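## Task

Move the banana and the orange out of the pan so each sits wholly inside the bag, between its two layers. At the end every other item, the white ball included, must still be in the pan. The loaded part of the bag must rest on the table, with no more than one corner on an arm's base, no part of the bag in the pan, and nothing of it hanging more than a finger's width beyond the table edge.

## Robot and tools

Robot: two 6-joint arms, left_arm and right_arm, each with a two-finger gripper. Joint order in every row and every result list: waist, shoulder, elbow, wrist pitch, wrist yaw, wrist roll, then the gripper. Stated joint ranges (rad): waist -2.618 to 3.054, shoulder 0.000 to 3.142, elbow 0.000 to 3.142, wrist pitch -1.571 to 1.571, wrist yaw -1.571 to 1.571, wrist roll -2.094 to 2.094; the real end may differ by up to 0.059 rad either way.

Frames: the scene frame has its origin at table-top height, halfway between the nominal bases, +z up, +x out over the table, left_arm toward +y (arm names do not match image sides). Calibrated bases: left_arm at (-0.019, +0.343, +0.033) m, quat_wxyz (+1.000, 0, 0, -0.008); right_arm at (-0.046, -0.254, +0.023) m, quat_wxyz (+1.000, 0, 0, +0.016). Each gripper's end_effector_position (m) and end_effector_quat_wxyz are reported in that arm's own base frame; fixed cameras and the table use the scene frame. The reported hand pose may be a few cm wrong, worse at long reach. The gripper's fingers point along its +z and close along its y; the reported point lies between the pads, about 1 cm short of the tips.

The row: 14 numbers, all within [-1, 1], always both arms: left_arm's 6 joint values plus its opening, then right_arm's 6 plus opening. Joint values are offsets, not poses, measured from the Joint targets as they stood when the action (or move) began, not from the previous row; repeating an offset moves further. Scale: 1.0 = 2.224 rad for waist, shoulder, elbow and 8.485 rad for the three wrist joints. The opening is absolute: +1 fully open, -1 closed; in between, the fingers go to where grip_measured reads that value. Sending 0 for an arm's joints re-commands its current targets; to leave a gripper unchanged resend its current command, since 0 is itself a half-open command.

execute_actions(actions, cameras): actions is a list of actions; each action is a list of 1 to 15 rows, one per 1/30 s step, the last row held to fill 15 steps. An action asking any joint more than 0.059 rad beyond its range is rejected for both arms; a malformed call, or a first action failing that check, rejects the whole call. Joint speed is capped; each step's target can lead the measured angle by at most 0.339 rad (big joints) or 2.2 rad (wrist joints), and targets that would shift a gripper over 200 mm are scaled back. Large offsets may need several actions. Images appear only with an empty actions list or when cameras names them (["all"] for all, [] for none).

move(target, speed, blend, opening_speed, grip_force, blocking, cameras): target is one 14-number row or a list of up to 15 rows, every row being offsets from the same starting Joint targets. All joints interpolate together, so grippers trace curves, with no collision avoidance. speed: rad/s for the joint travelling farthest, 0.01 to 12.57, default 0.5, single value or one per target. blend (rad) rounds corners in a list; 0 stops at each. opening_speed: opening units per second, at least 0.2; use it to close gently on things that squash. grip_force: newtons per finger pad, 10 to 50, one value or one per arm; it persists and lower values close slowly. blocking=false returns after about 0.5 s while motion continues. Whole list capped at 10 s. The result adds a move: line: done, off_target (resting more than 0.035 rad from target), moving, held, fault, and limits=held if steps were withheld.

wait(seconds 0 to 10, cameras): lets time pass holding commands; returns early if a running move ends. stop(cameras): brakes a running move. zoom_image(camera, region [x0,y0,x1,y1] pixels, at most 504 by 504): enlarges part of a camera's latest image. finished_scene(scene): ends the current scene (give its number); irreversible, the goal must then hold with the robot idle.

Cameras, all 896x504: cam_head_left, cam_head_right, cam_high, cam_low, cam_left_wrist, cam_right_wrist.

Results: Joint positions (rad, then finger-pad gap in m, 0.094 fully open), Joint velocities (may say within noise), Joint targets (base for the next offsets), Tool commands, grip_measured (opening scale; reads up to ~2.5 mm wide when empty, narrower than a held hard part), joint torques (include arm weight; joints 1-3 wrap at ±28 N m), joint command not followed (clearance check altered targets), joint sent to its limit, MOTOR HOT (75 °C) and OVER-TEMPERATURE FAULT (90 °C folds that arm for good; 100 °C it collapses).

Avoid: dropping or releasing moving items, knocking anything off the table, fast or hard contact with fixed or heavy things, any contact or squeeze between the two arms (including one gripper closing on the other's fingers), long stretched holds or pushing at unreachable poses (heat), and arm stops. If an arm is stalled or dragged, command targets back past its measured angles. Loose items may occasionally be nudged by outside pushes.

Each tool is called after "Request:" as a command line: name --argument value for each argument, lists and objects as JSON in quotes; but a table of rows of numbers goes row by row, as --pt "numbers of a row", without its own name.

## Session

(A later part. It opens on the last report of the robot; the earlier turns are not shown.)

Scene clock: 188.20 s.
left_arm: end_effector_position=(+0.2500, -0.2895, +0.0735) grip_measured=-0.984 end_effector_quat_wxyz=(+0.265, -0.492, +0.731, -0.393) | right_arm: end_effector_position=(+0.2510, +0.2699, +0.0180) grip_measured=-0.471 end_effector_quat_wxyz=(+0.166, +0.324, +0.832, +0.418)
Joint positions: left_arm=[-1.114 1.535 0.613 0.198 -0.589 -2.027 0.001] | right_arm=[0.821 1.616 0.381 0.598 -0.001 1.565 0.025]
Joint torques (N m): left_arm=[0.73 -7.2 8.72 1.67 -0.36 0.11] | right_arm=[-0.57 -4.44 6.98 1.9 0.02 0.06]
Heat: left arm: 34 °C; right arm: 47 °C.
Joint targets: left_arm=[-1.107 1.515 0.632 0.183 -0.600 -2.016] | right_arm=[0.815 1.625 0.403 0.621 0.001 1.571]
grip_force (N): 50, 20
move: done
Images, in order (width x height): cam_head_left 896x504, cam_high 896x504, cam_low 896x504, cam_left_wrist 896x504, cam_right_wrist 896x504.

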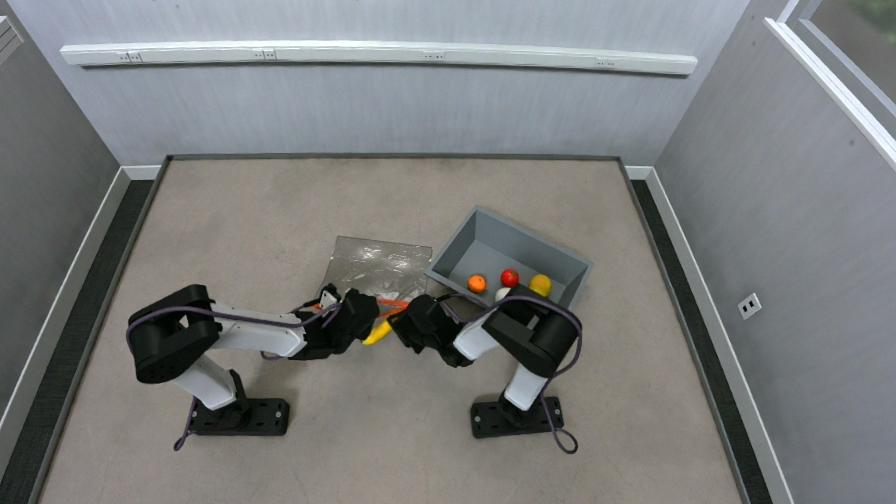

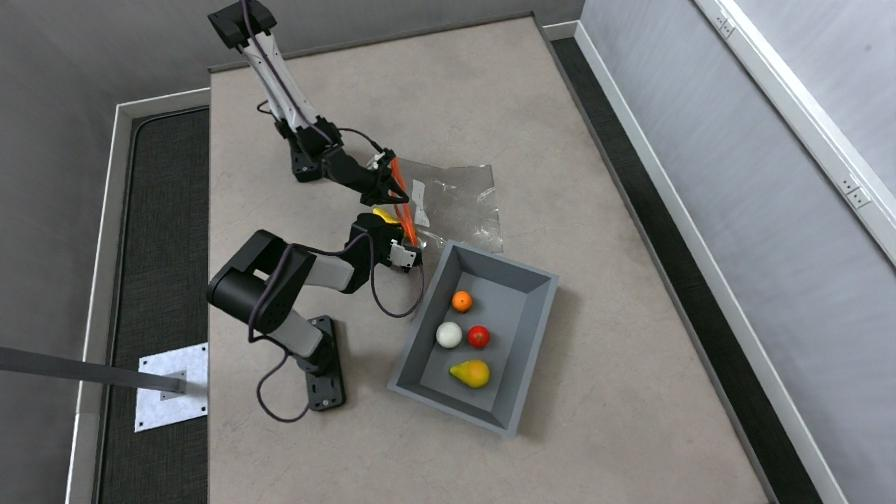

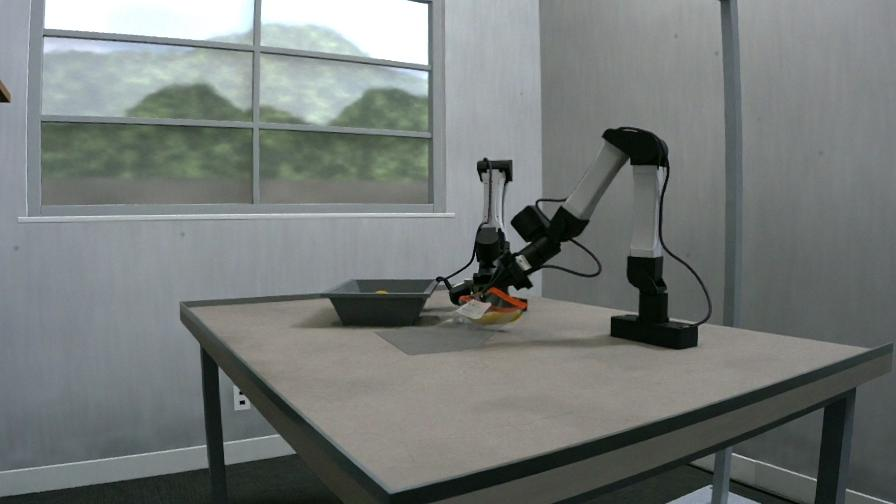

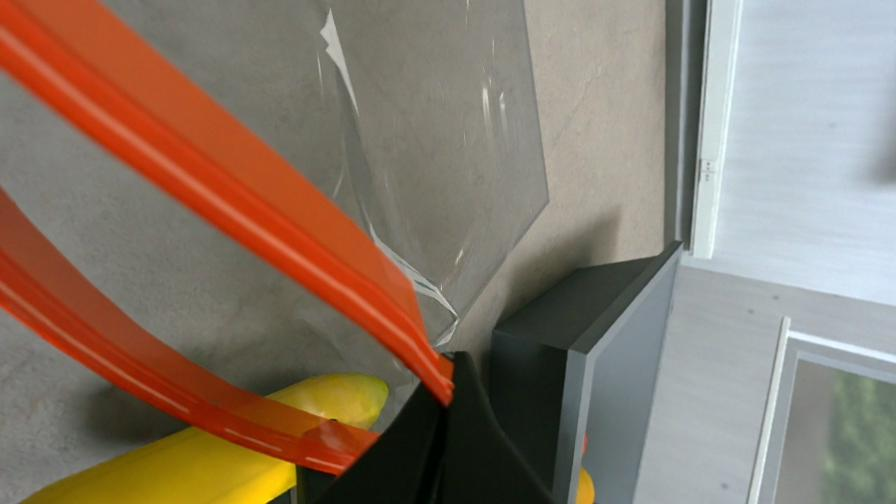

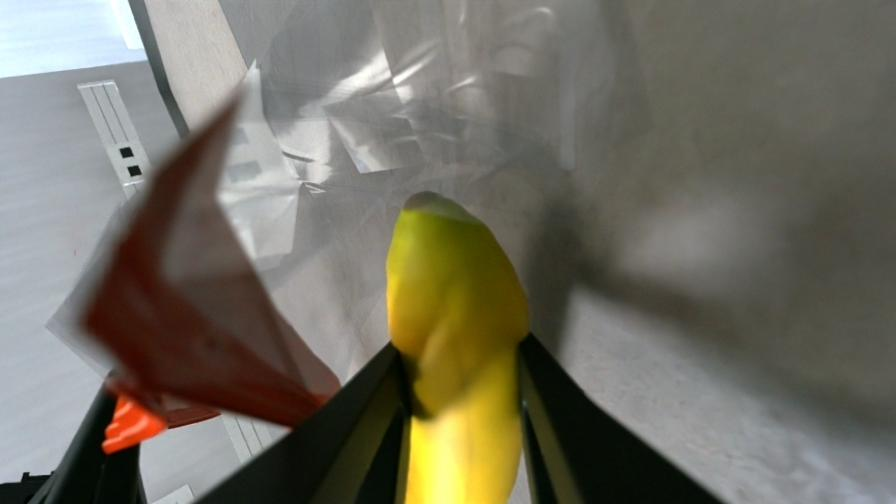

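Request:
move --pt "0 0 0 0 0 0 -1 0.0462 -0.1137 -0.0417 -0.0246 0 0 -0.5" --pt "-0.0054 0.0575 -0.0401 0.0256 0 0 -1 0.0462 -0.1782 0.0489 -0.0771 0 0 -0.5" --speed 0.5 --cameras '["cam_left_wrist","cam_right_wrist","cam_low","cam_high"]'

Request:
zoom_image --camera "cam_high" --region '[320, 130, 540, 280]'

Request:
zoom_image --camera "cam_low" --region '[440, 260, 560, 350]'

Scene clock: 192.17 s.
left_arm: end_effector_position=(+0.2514, -0.2924, +0.0505) grip_measured=-0.984 end_effector_quat_wxyz=(+0.262, -0.493, +0.722, -0.409) | right_arm: end_effector_position=(+0.2013, +0.2594, +0.0609) grip_measured=-0.471 end_effector_quat_wxyz=(+0.123, +0.298, +0.877, +0.357)
Joint positions: left_arm=[-1.114 1.631 0.551 0.393 -0.589 -2.027 0.001] | right_arm=[0.911 1.248 0.487 -0.036 -0.001 1.565 0.025]
Joint torques (N m): left_arm=[-0.17 -5 5.33 1.96 -0.35 0.11] | right_arm=[0.73 -5.31 8.96 1.54 0.02 0.08]
Heat: left arm: 34 °C; right arm: 46 °C.
Joint targets: left_arm=[-1.119 1.643 0.543 0.401 -0.600 -2.016] | right_arm=[0.918 1.229 0.512 -0.033 0.001 1.571]
grip_force (N): 50, 20
move: done
Images, in order (width x height): cam_high 896x504, cam_low 896x504, cam_left_wrist 896x504, cam_right_wrist 896x504.

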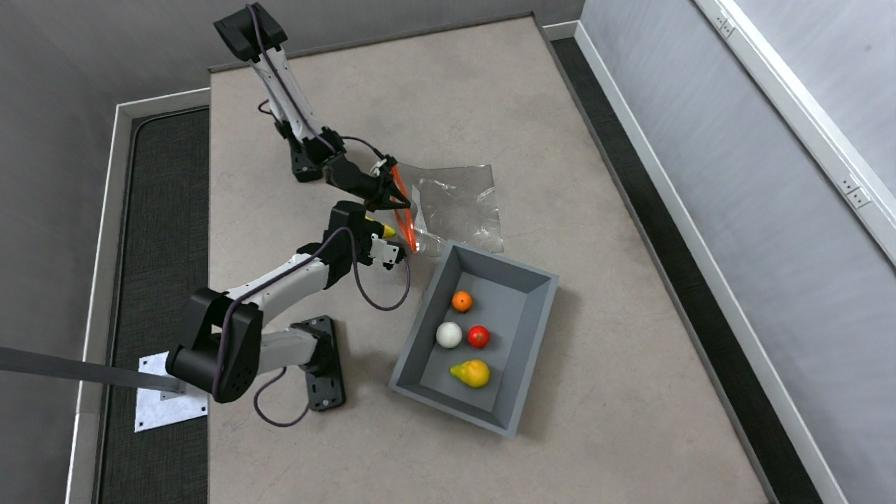

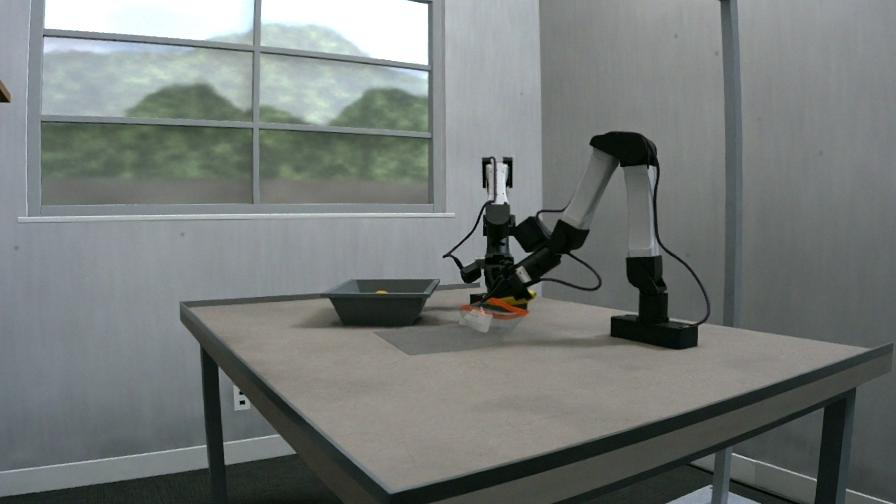

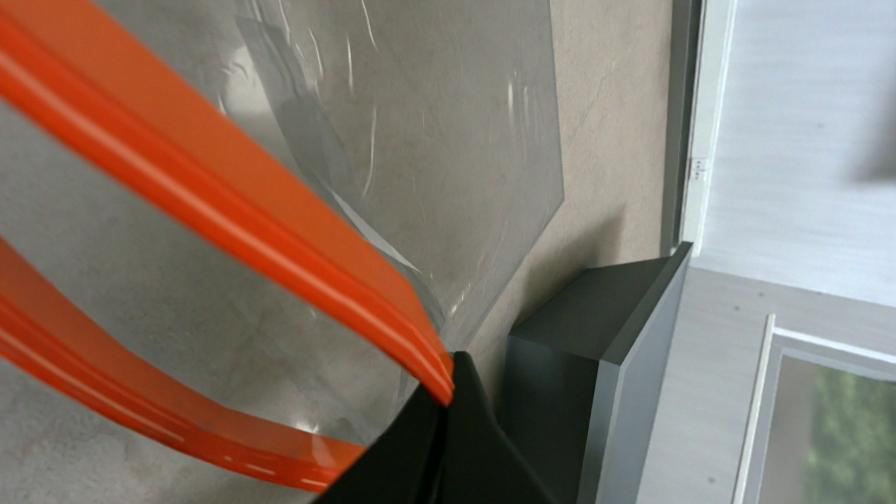

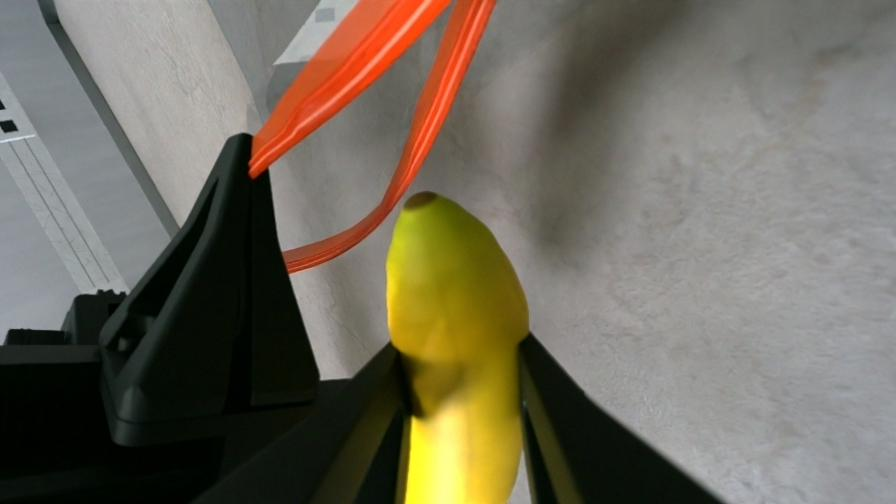

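Scaled by 2.291 from the camera's 896x504 image, which has a finer 1280x720 frame.

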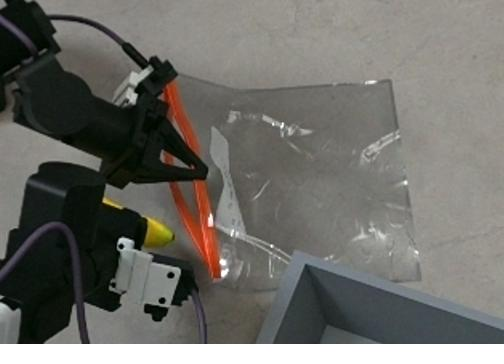

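Scaled by 4.200 from the camera's 896x504 image, which has a finer 1280x720 frame.

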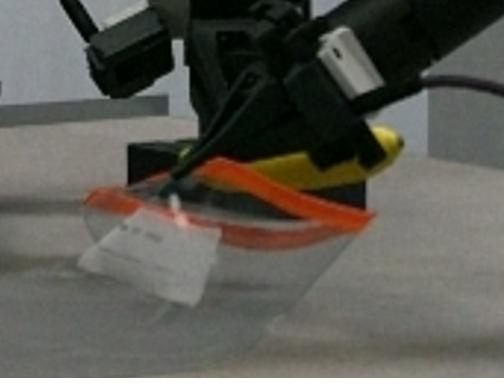

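Request:
move --target '[0.0411,0.0591,0.0446,0.0037,0,0,-1,0,0,0,0,0,0,-0.5]' --speed 0.3 --cameras '["cam_left_wrist","cam_right_wrist","cam_low","cam_high"]'

Request:
zoom_image --camera "cam_high" --region '[320, 130, 540, 280]'

Request:
zoom_image --camera "cam_low" --region '[440, 260, 560, 350]'

Scene clock: 193.47 s.
left_arm: end_effector_position=(+0.2846, -0.2878, +0.0331) grip_measured=-0.984 end_effector_quat_wxyz=(+0.280, -0.522, +0.707, -0.388) | right_arm: end_effector_position=(+0.2012, +0.2593, +0.0607) grip_measured=-0.471 end_effector_quat_wxyz=(+0.123, +0.298, +0.877, +0.356)
Joint positions: left_arm=[-1.032 1.76 0.624 0.424 -0.589 -2.027 0.001] | right_arm=[0.911 1.248 0.487 -0.037 -0.001 1.565 0.025]
Joint torques (N m): left_arm=[0.57 -5.76 7.53 1.96 -0.35 0.11] | right_arm=[0.73 -5.31 8.94 1.55 0.02 0.08]
Heat: left arm: 34 °C; right arm: 46 °C.
Joint targets: left_arm=[-1.028 1.774 0.642 0.432 -0.600 -2.016] | right_arm=[0.918 1.229 0.512 -0.033 0.001 1.571]
grip_force (N): 50, 20
move: done
Images, in order (width x height): cam_high 896x504, cam_low 896x504, cam_left_wrist 896x504, cam_right_wrist 896x504.

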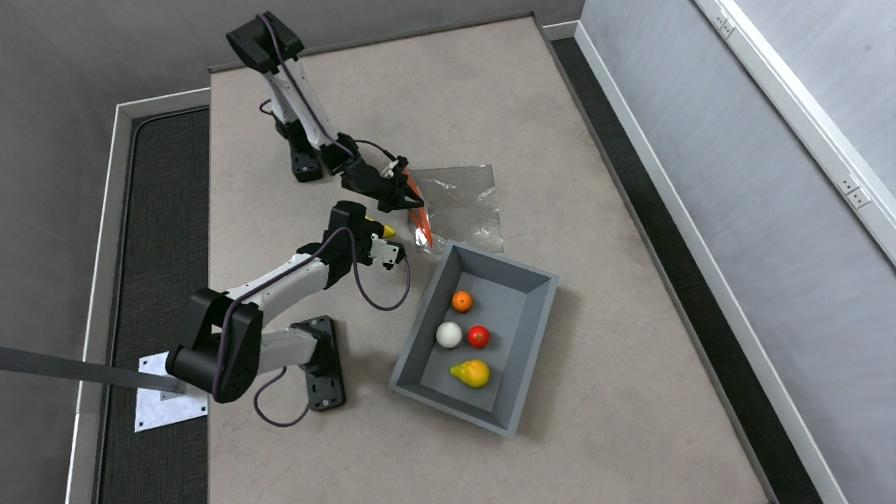

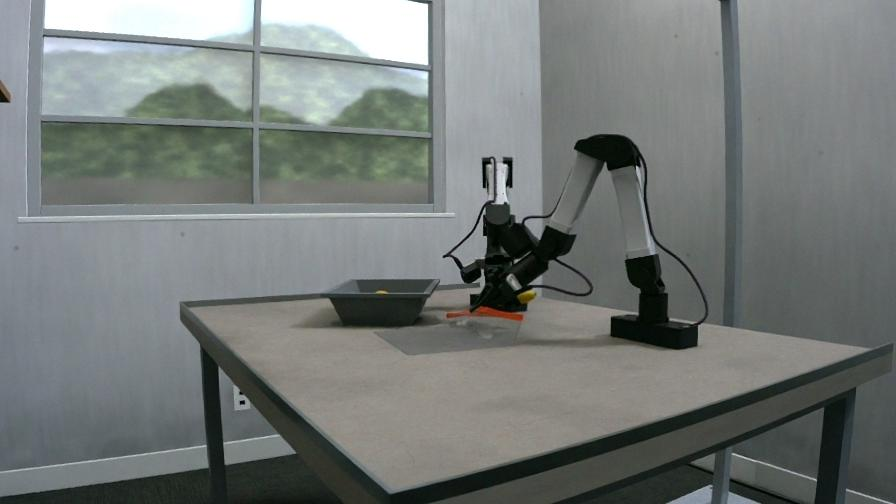

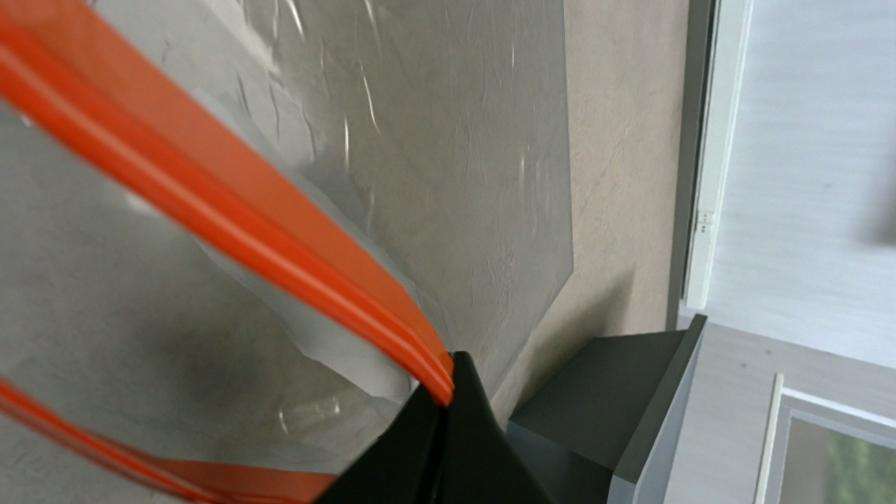

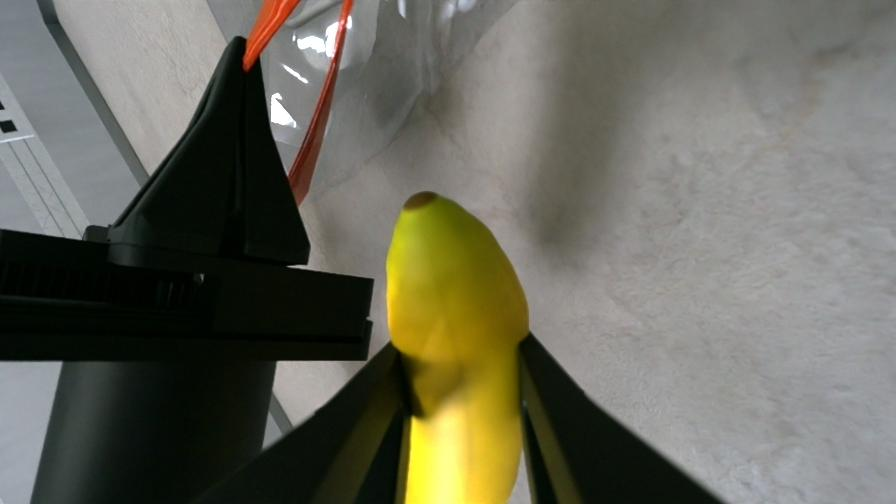

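Scaled by 2.291 from the camera's 896x504 image, which has a finer 1280x720 frame.

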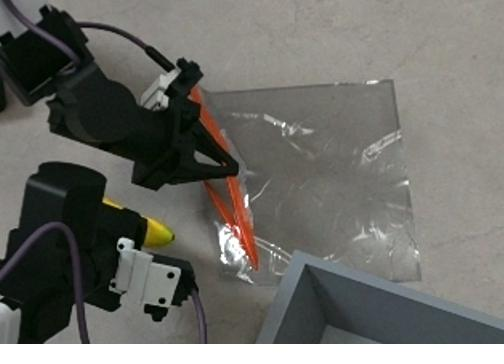

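Scaled by 4.200 from the camera's 896x504 image, which has a finer 1280x720 frame.

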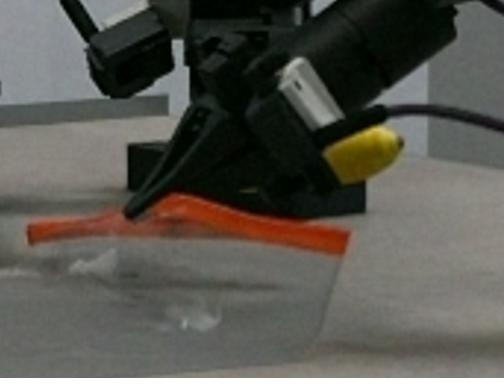

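Request:
move --pt "0 0 0 0 0 0 -1 -0.0409 -0.1268 0.0229 -0.057 0 0 -0.5" --pt "-0.0621 -0.0556 -0.0694 0.0036 0 0 -1 -0.0409 -0.1268 0.0229 -0.057 0 0 -0.5" --speed 0.4 --cameras '["cam_left_wrist","cam_right_wrist","cam_low","cam_high"]'

Request:
zoom_image --camera "cam_high" --region '[320, 130, 540, 280]'

Request:
zoom_image --camera "cam_low" --region '[440, 260, 560, 350]'

Scene clock: 196.73 s.
left_arm: end_effector_position=(+0.2322, -0.2921, +0.0286) grip_measured=-0.984 end_effector_quat_wxyz=(+0.255, -0.474, +0.741, -0.400) | right_arm: end_effector_position=(+0.1759, +0.1940, +0.0825) grip_measured=-0.471 end_effector_quat_wxyz=(+0.112, +0.340, +0.888, +0.288)
Joint positions: left_arm=[-1.161 1.672 0.496 0.454 -0.59 -2.027 0.001] | right_arm=[0.834 0.959 0.534 -0.519 -0.001 1.565 0.025]
Joint torques (N m): left_arm=[-0.14 -7.53 4.75 1.94 -0.36 0.11] | right_arm=[-0.65 -2.84 9.78 1.33 0.03 0.08]
Heat: left arm: 33 °C; right arm: 45 °C.
Joint targets: left_arm=[-1.166 1.651 0.488 0.463 -0.600 -2.016] | right_arm=[0.827 0.947 0.563 -0.517 0.001 1.571]
grip_force (N): 50, 20
move: done
Images, in order (width x height): cam_high 896x504, cam_low 896x504, cam_left_wrist 896x504, cam_right_wrist 896x504.

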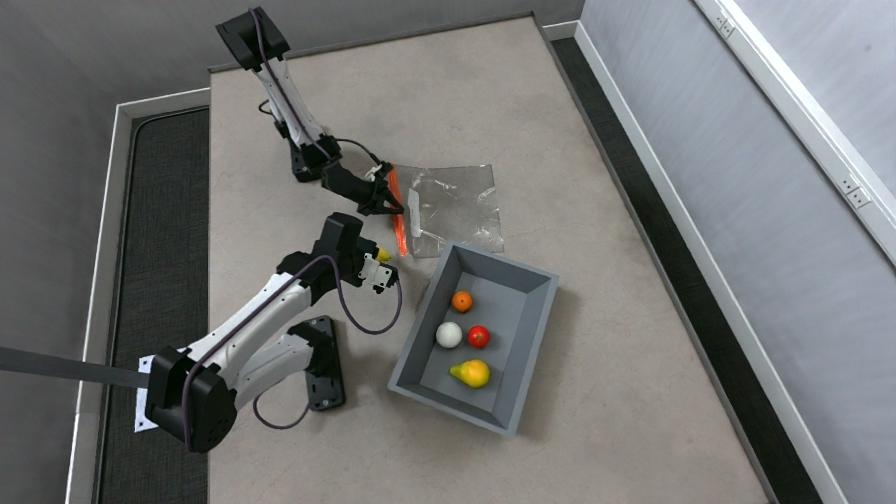

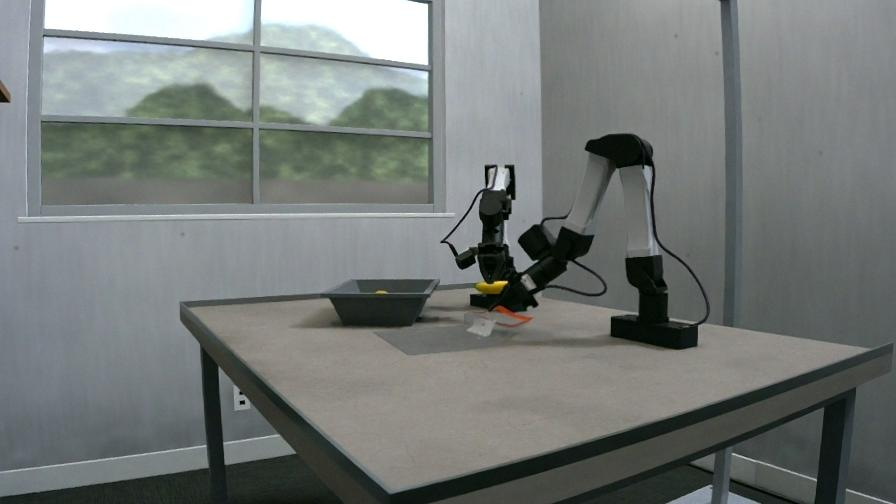

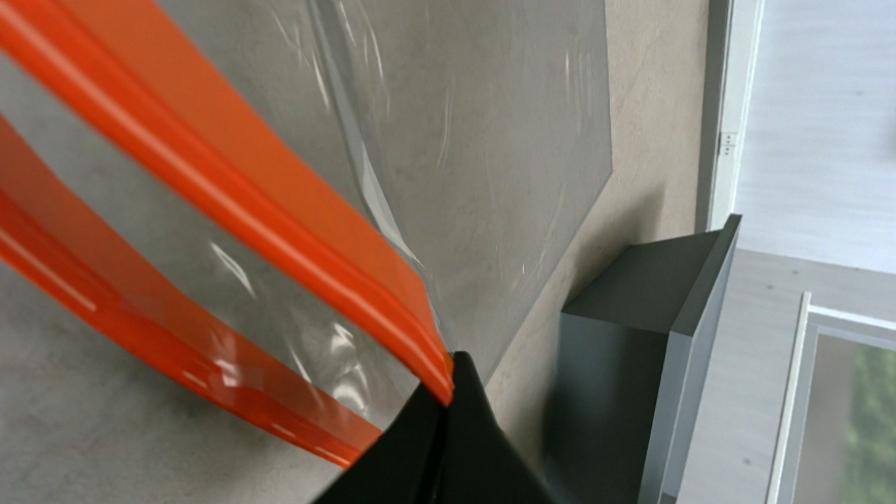

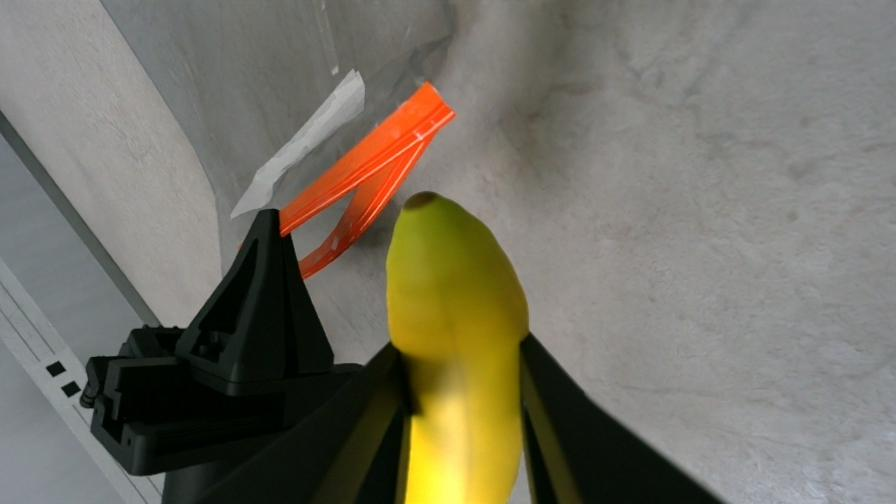

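Scaled by 2.291 from the camera's 896x504 image, which has a finer 1280x720 frame.

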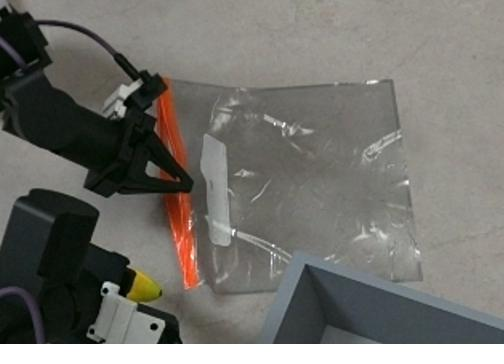

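Scaled by 4.200 from the camera's 896x504 image, which has a finer 1280x720 frame.

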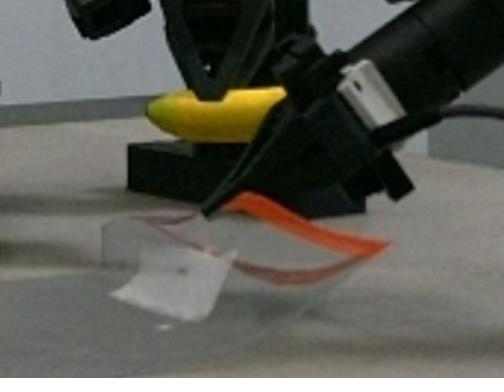

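Request:
move --target '[0,0,0,0,0,0,-1,0.0633,0.1898,-0.1563,0.1262,0,0,-0.5]' --speed 0.6 --cameras '["cam_left_wrist","cam_right_wrist","cam_low","cam_high"]'

Request:
zoom_image --camera "cam_low" --region '[440, 260, 560, 350]'

Scene clock: 200.13 s.
left_arm: end_effector_position=(+0.2322, -0.2922, +0.0287) grip_measured=-0.984 end_effector_quat_wxyz=(+0.255, -0.474, +0.741, -0.400) | right_arm: end_effector_position=(+0.1856, +0.2656, +0.0308) grip_measured=-0.471 end_effector_quat_wxyz=(+0.139, +0.264, +0.847, +0.439)
Joint positions: left_arm=[-1.161 1.672 0.496 0.455 -0.59 -2.027 0.001] | right_arm=[0.961 1.362 0.217 0.531 -0.001 1.565 0.025]
Joint torques (N m): left_arm=[-0.13 -7.5 4.85 1.92 -0.36 0.11] | right_arm=[0.7 -2.76 5.14 1.92 0.01 0.06]
Heat: left arm: 33 °C; right arm: 44 °C.
Joint targets: left_arm=[-1.166 1.651 0.488 0.463 -0.600 -2.016] | right_arm=[0.968 1.369 0.215 0.554 0.001 1.571]
grip_force (N): 50, 20
move: done
Images, in order (width x height): cam_high 896x504, cam_low 896x504, cam_left_wrist 896x504, cam_right_wrist 896x504.

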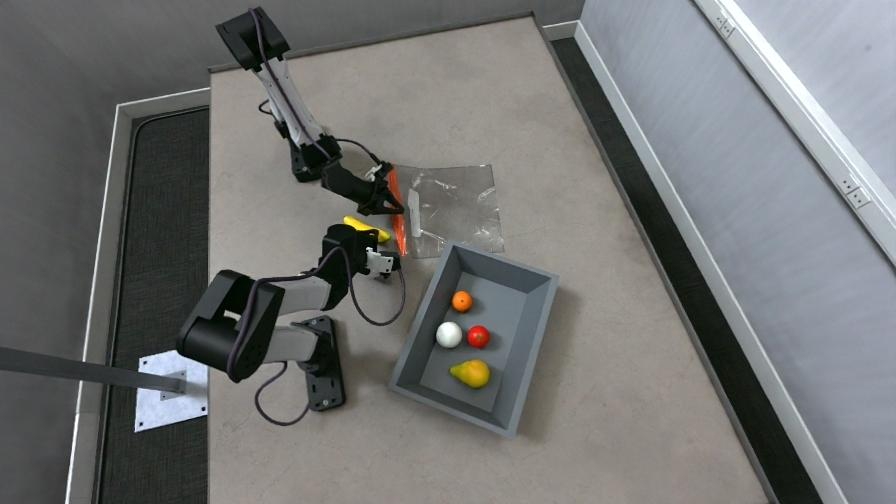

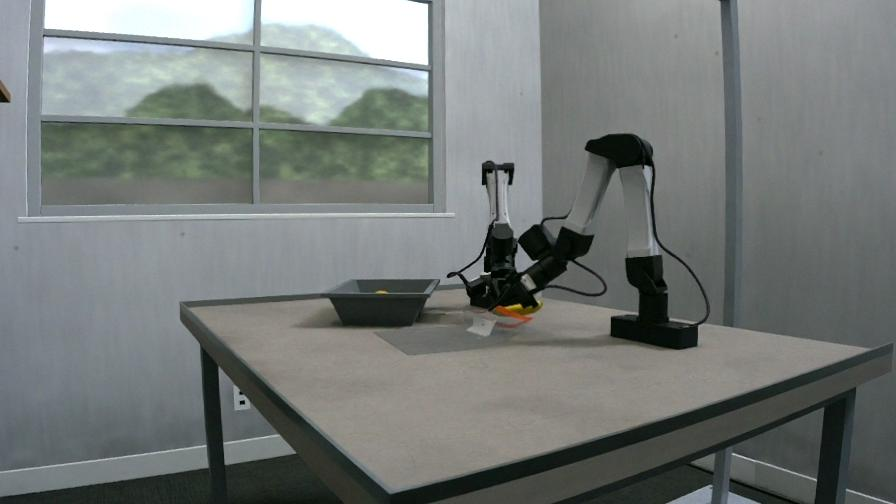

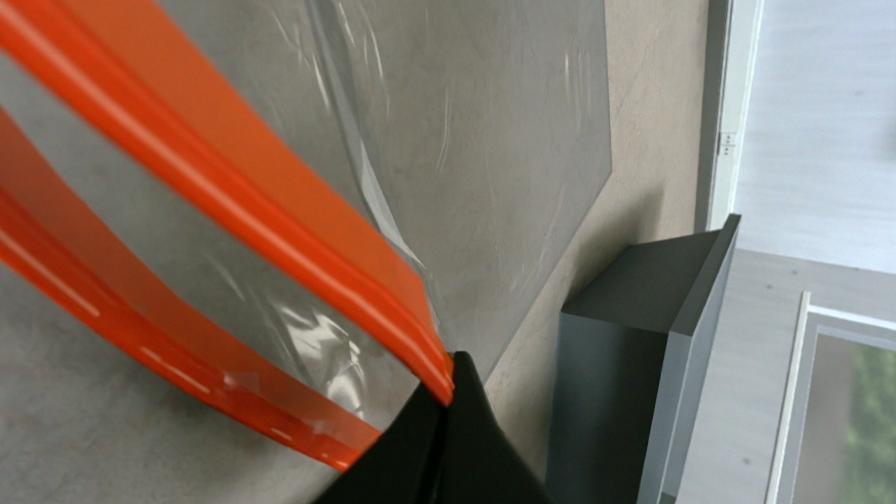

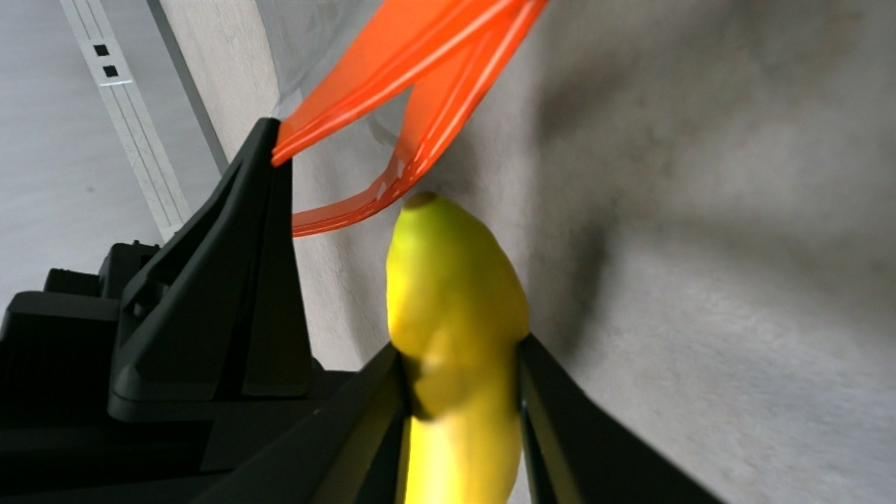

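Scaled by 4.200 from the camera's 896x504 image, which has a finer 1280x720 frame.

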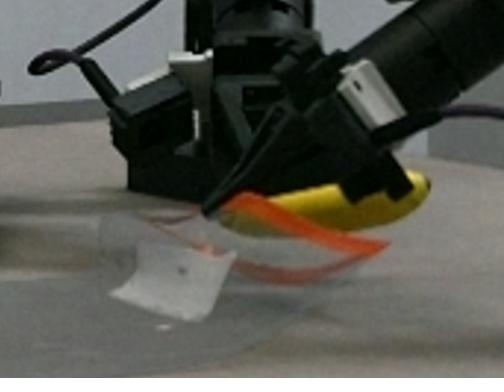

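Request:
move --target '[0,0,0,0,0,0,-1,-0.0789,0.0187,0.1471,-0.0631,-0.0412,-0.0438,-0.5]' --speed 0.5 --cameras '["cam_right_wrist","cam_low","cam_high","cam_left_wrist"]'

Request:
zoom_image --camera "cam_low" --region '[440, 260, 560, 350]'

Scene clock: 203.13 s.
left_arm: end_effector_position=(+0.2322, -0.2922, +0.0287) grip_measured=-0.984 end_effector_quat_wxyz=(+0.255, -0.474, +0.741, -0.400) | right_arm: end_effector_position=(+0.1899, +0.2778, +0.0412) grip_measured=-0.471 end_effector_quat_wxyz=(+0.049, +0.131, +0.918, +0.372)
Joint positions: left_arm=[-1.161 1.672 0.496 0.455 -0.59 -2.027 0.001] | right_arm=[0.799 1.401 0.518 0.016 -0.338 1.209 0.025]
Joint torques (N m): left_arm=[-0.16 -7.54 4.79 1.93 -0.36 0.11] | right_arm=[-0.62 -3.59 8.39 1.44 -0.27 -0.08]
Heat: left arm: 33 °C; right arm: 43 °C.
Joint targets: left_arm=[-1.166 1.651 0.488 0.463 -0.600 -2.016] | right_arm=[0.792 1.410 0.542 0.019 -0.349 1.200]
grip_force (N): 50, 20
move: done
Images, in order (width x height): cam_high 896x504, cam_low 896x504, cam_left_wrist 896x504, cam_right_wrist 896x504.

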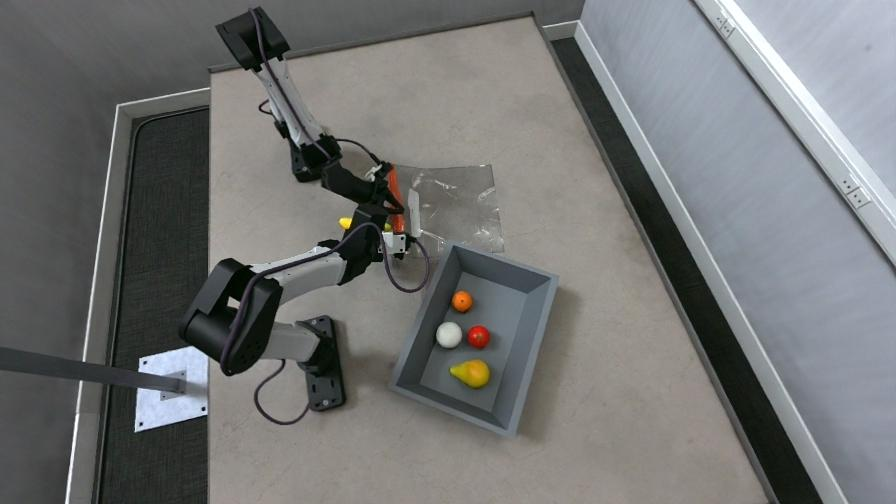

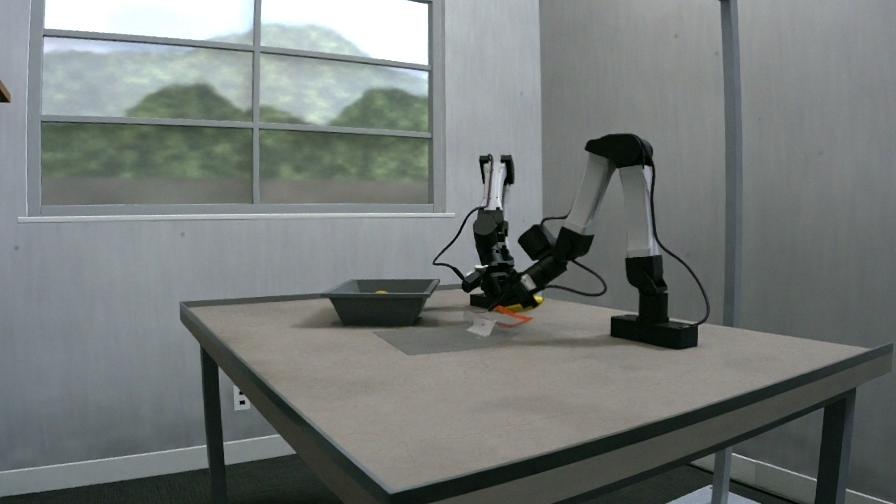

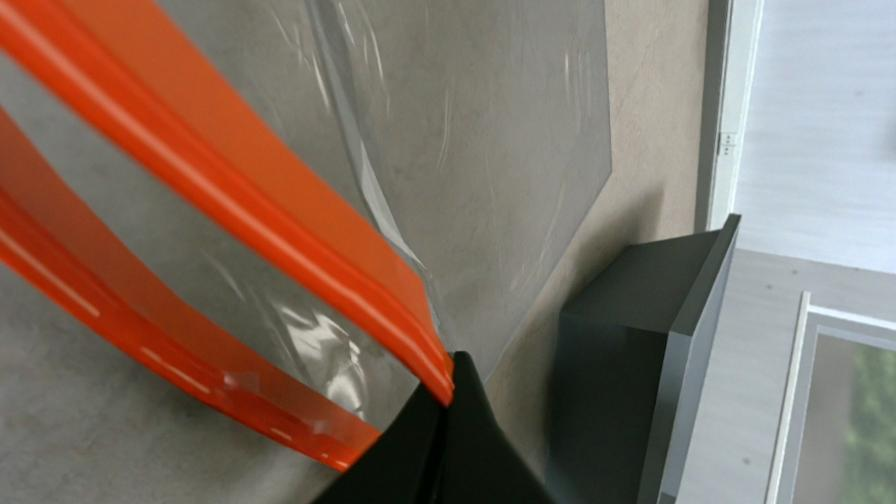

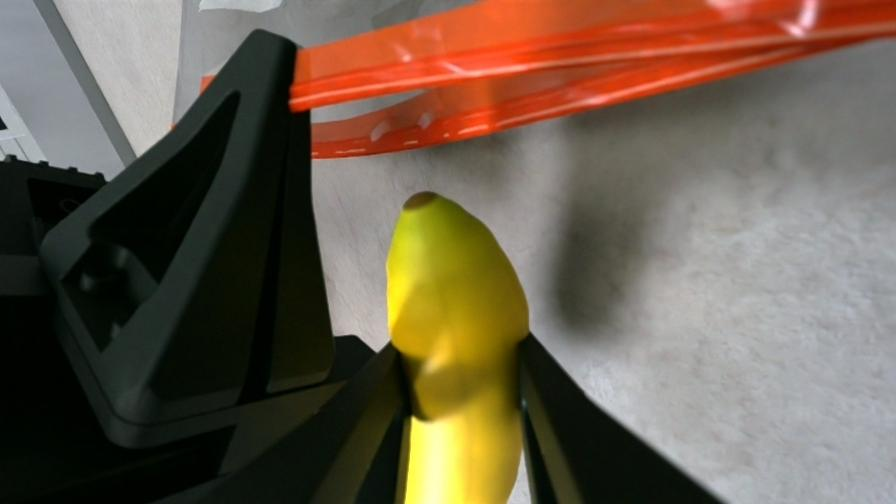

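Scaled by 4.200 from the camera's 896x504 image, which has a finer 1280x720 frame.

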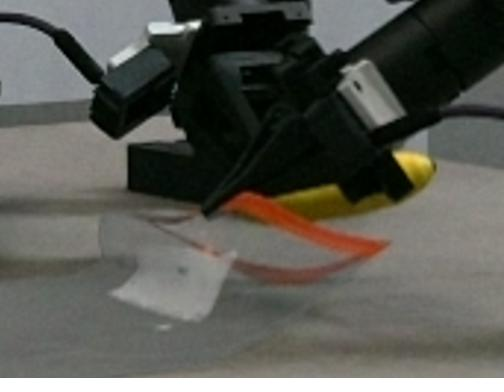

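Request:
move --pt "0 0 0 0 0 0 -1 0 -0.0361 0.0353 -0.0188 0 0 -0.5" --pt "0.0156 -0.027 0.0261 -0.0139 0 0 -1 0 -0.0361 0.0353 -0.0188 0 0 -0.5" --speed 0.4 --cameras '["cam_right_wrist","cam_low","cam_high","cam_left_wrist"]'

Request:
zoom_image --camera "cam_low" --region '[440, 260, 560, 350]'

Request:
zoom_image --camera "cam_high" --region '[320, 130, 540, 280]'

Scene clock: 205.97 s.
left_arm: end_effector_position=(+0.2405, -0.2890, +0.0458) grip_measured=-0.984 end_effector_quat_wxyz=(+0.260, -0.484, +0.735, -0.398) | right_arm: end_effector_position=(+0.1891, +0.2773, +0.0609) grip_measured=-0.471 end_effector_quat_wxyz=(+0.041, +0.134, +0.922, +0.360)
Joint positions: left_arm=[-1.137 1.609 0.53 0.36 -0.59 -2.027 0.001] | right_arm=[0.799 1.352 0.597 -0.144 -0.339 1.208 0.025]
Joint torques (N m): left_arm=[0.69 -7.12 7.6 1.68 -0.36 0.11] | right_arm=[-0.59 -6.28 8.75 1.41 -0.22 -0.09]
Heat: left arm: 33 °C; right arm: 43 °C.
Joint targets: left_arm=[-1.131 1.591 0.546 0.345 -0.600 -2.016] | right_arm=[0.792 1.330 0.621 -0.141 -0.349 1.200]
grip_force (N): 50, 20
move: done
Images, in order (width x height): cam_high 896x504, cam_low 896x504, cam_left_wrist 896x504, cam_right_wrist 896x504.

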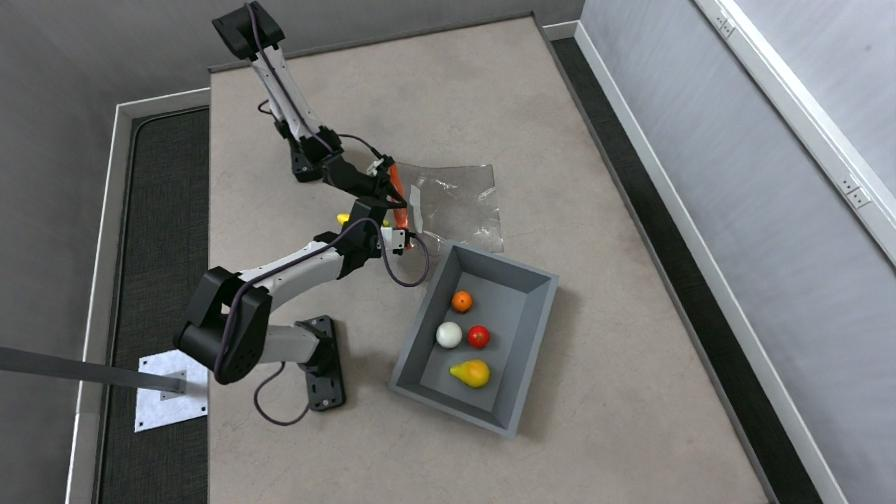

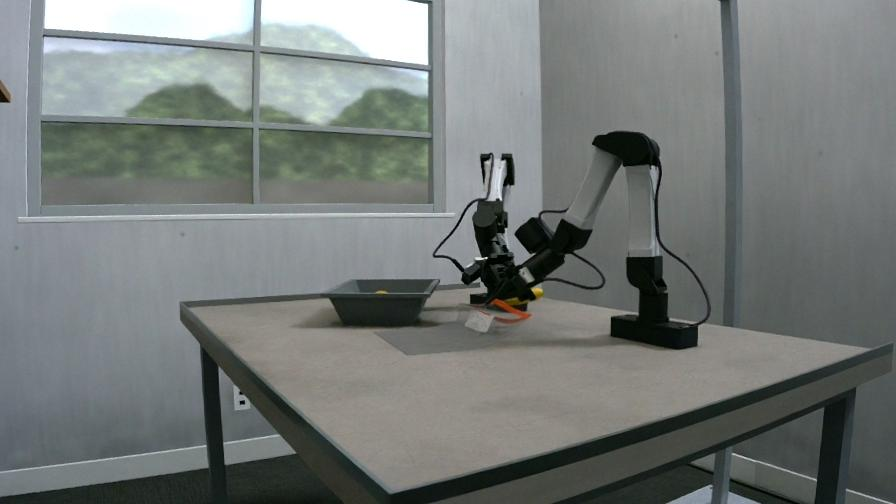

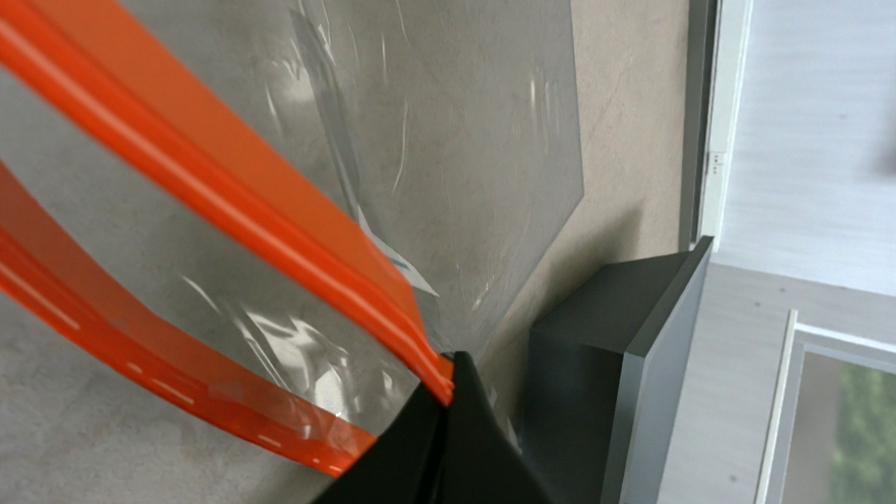

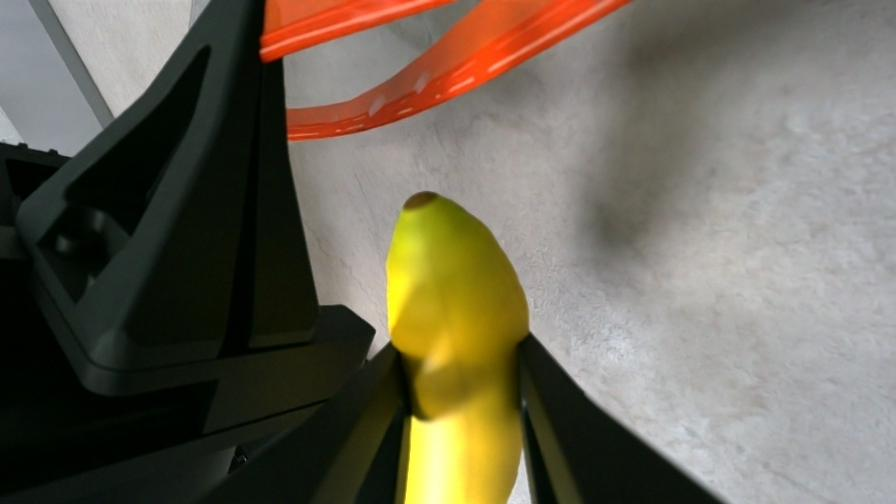

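Scaled by 4.200 from the camera's 896x504 image, which has a finer 1280x720 frame.

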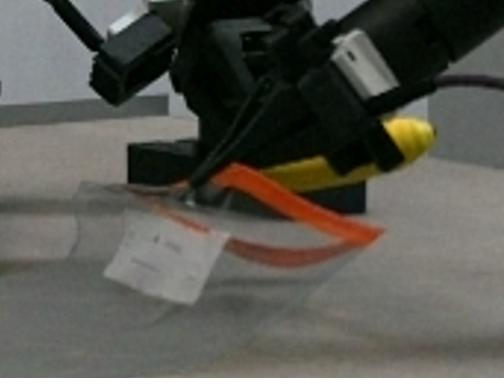

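Scaled by 2.291 from the camera's 896x504 image, which has a finer 1280x720 frame.

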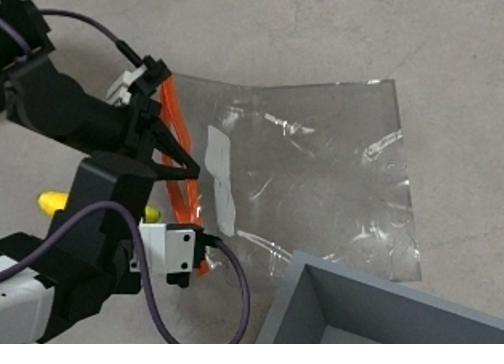

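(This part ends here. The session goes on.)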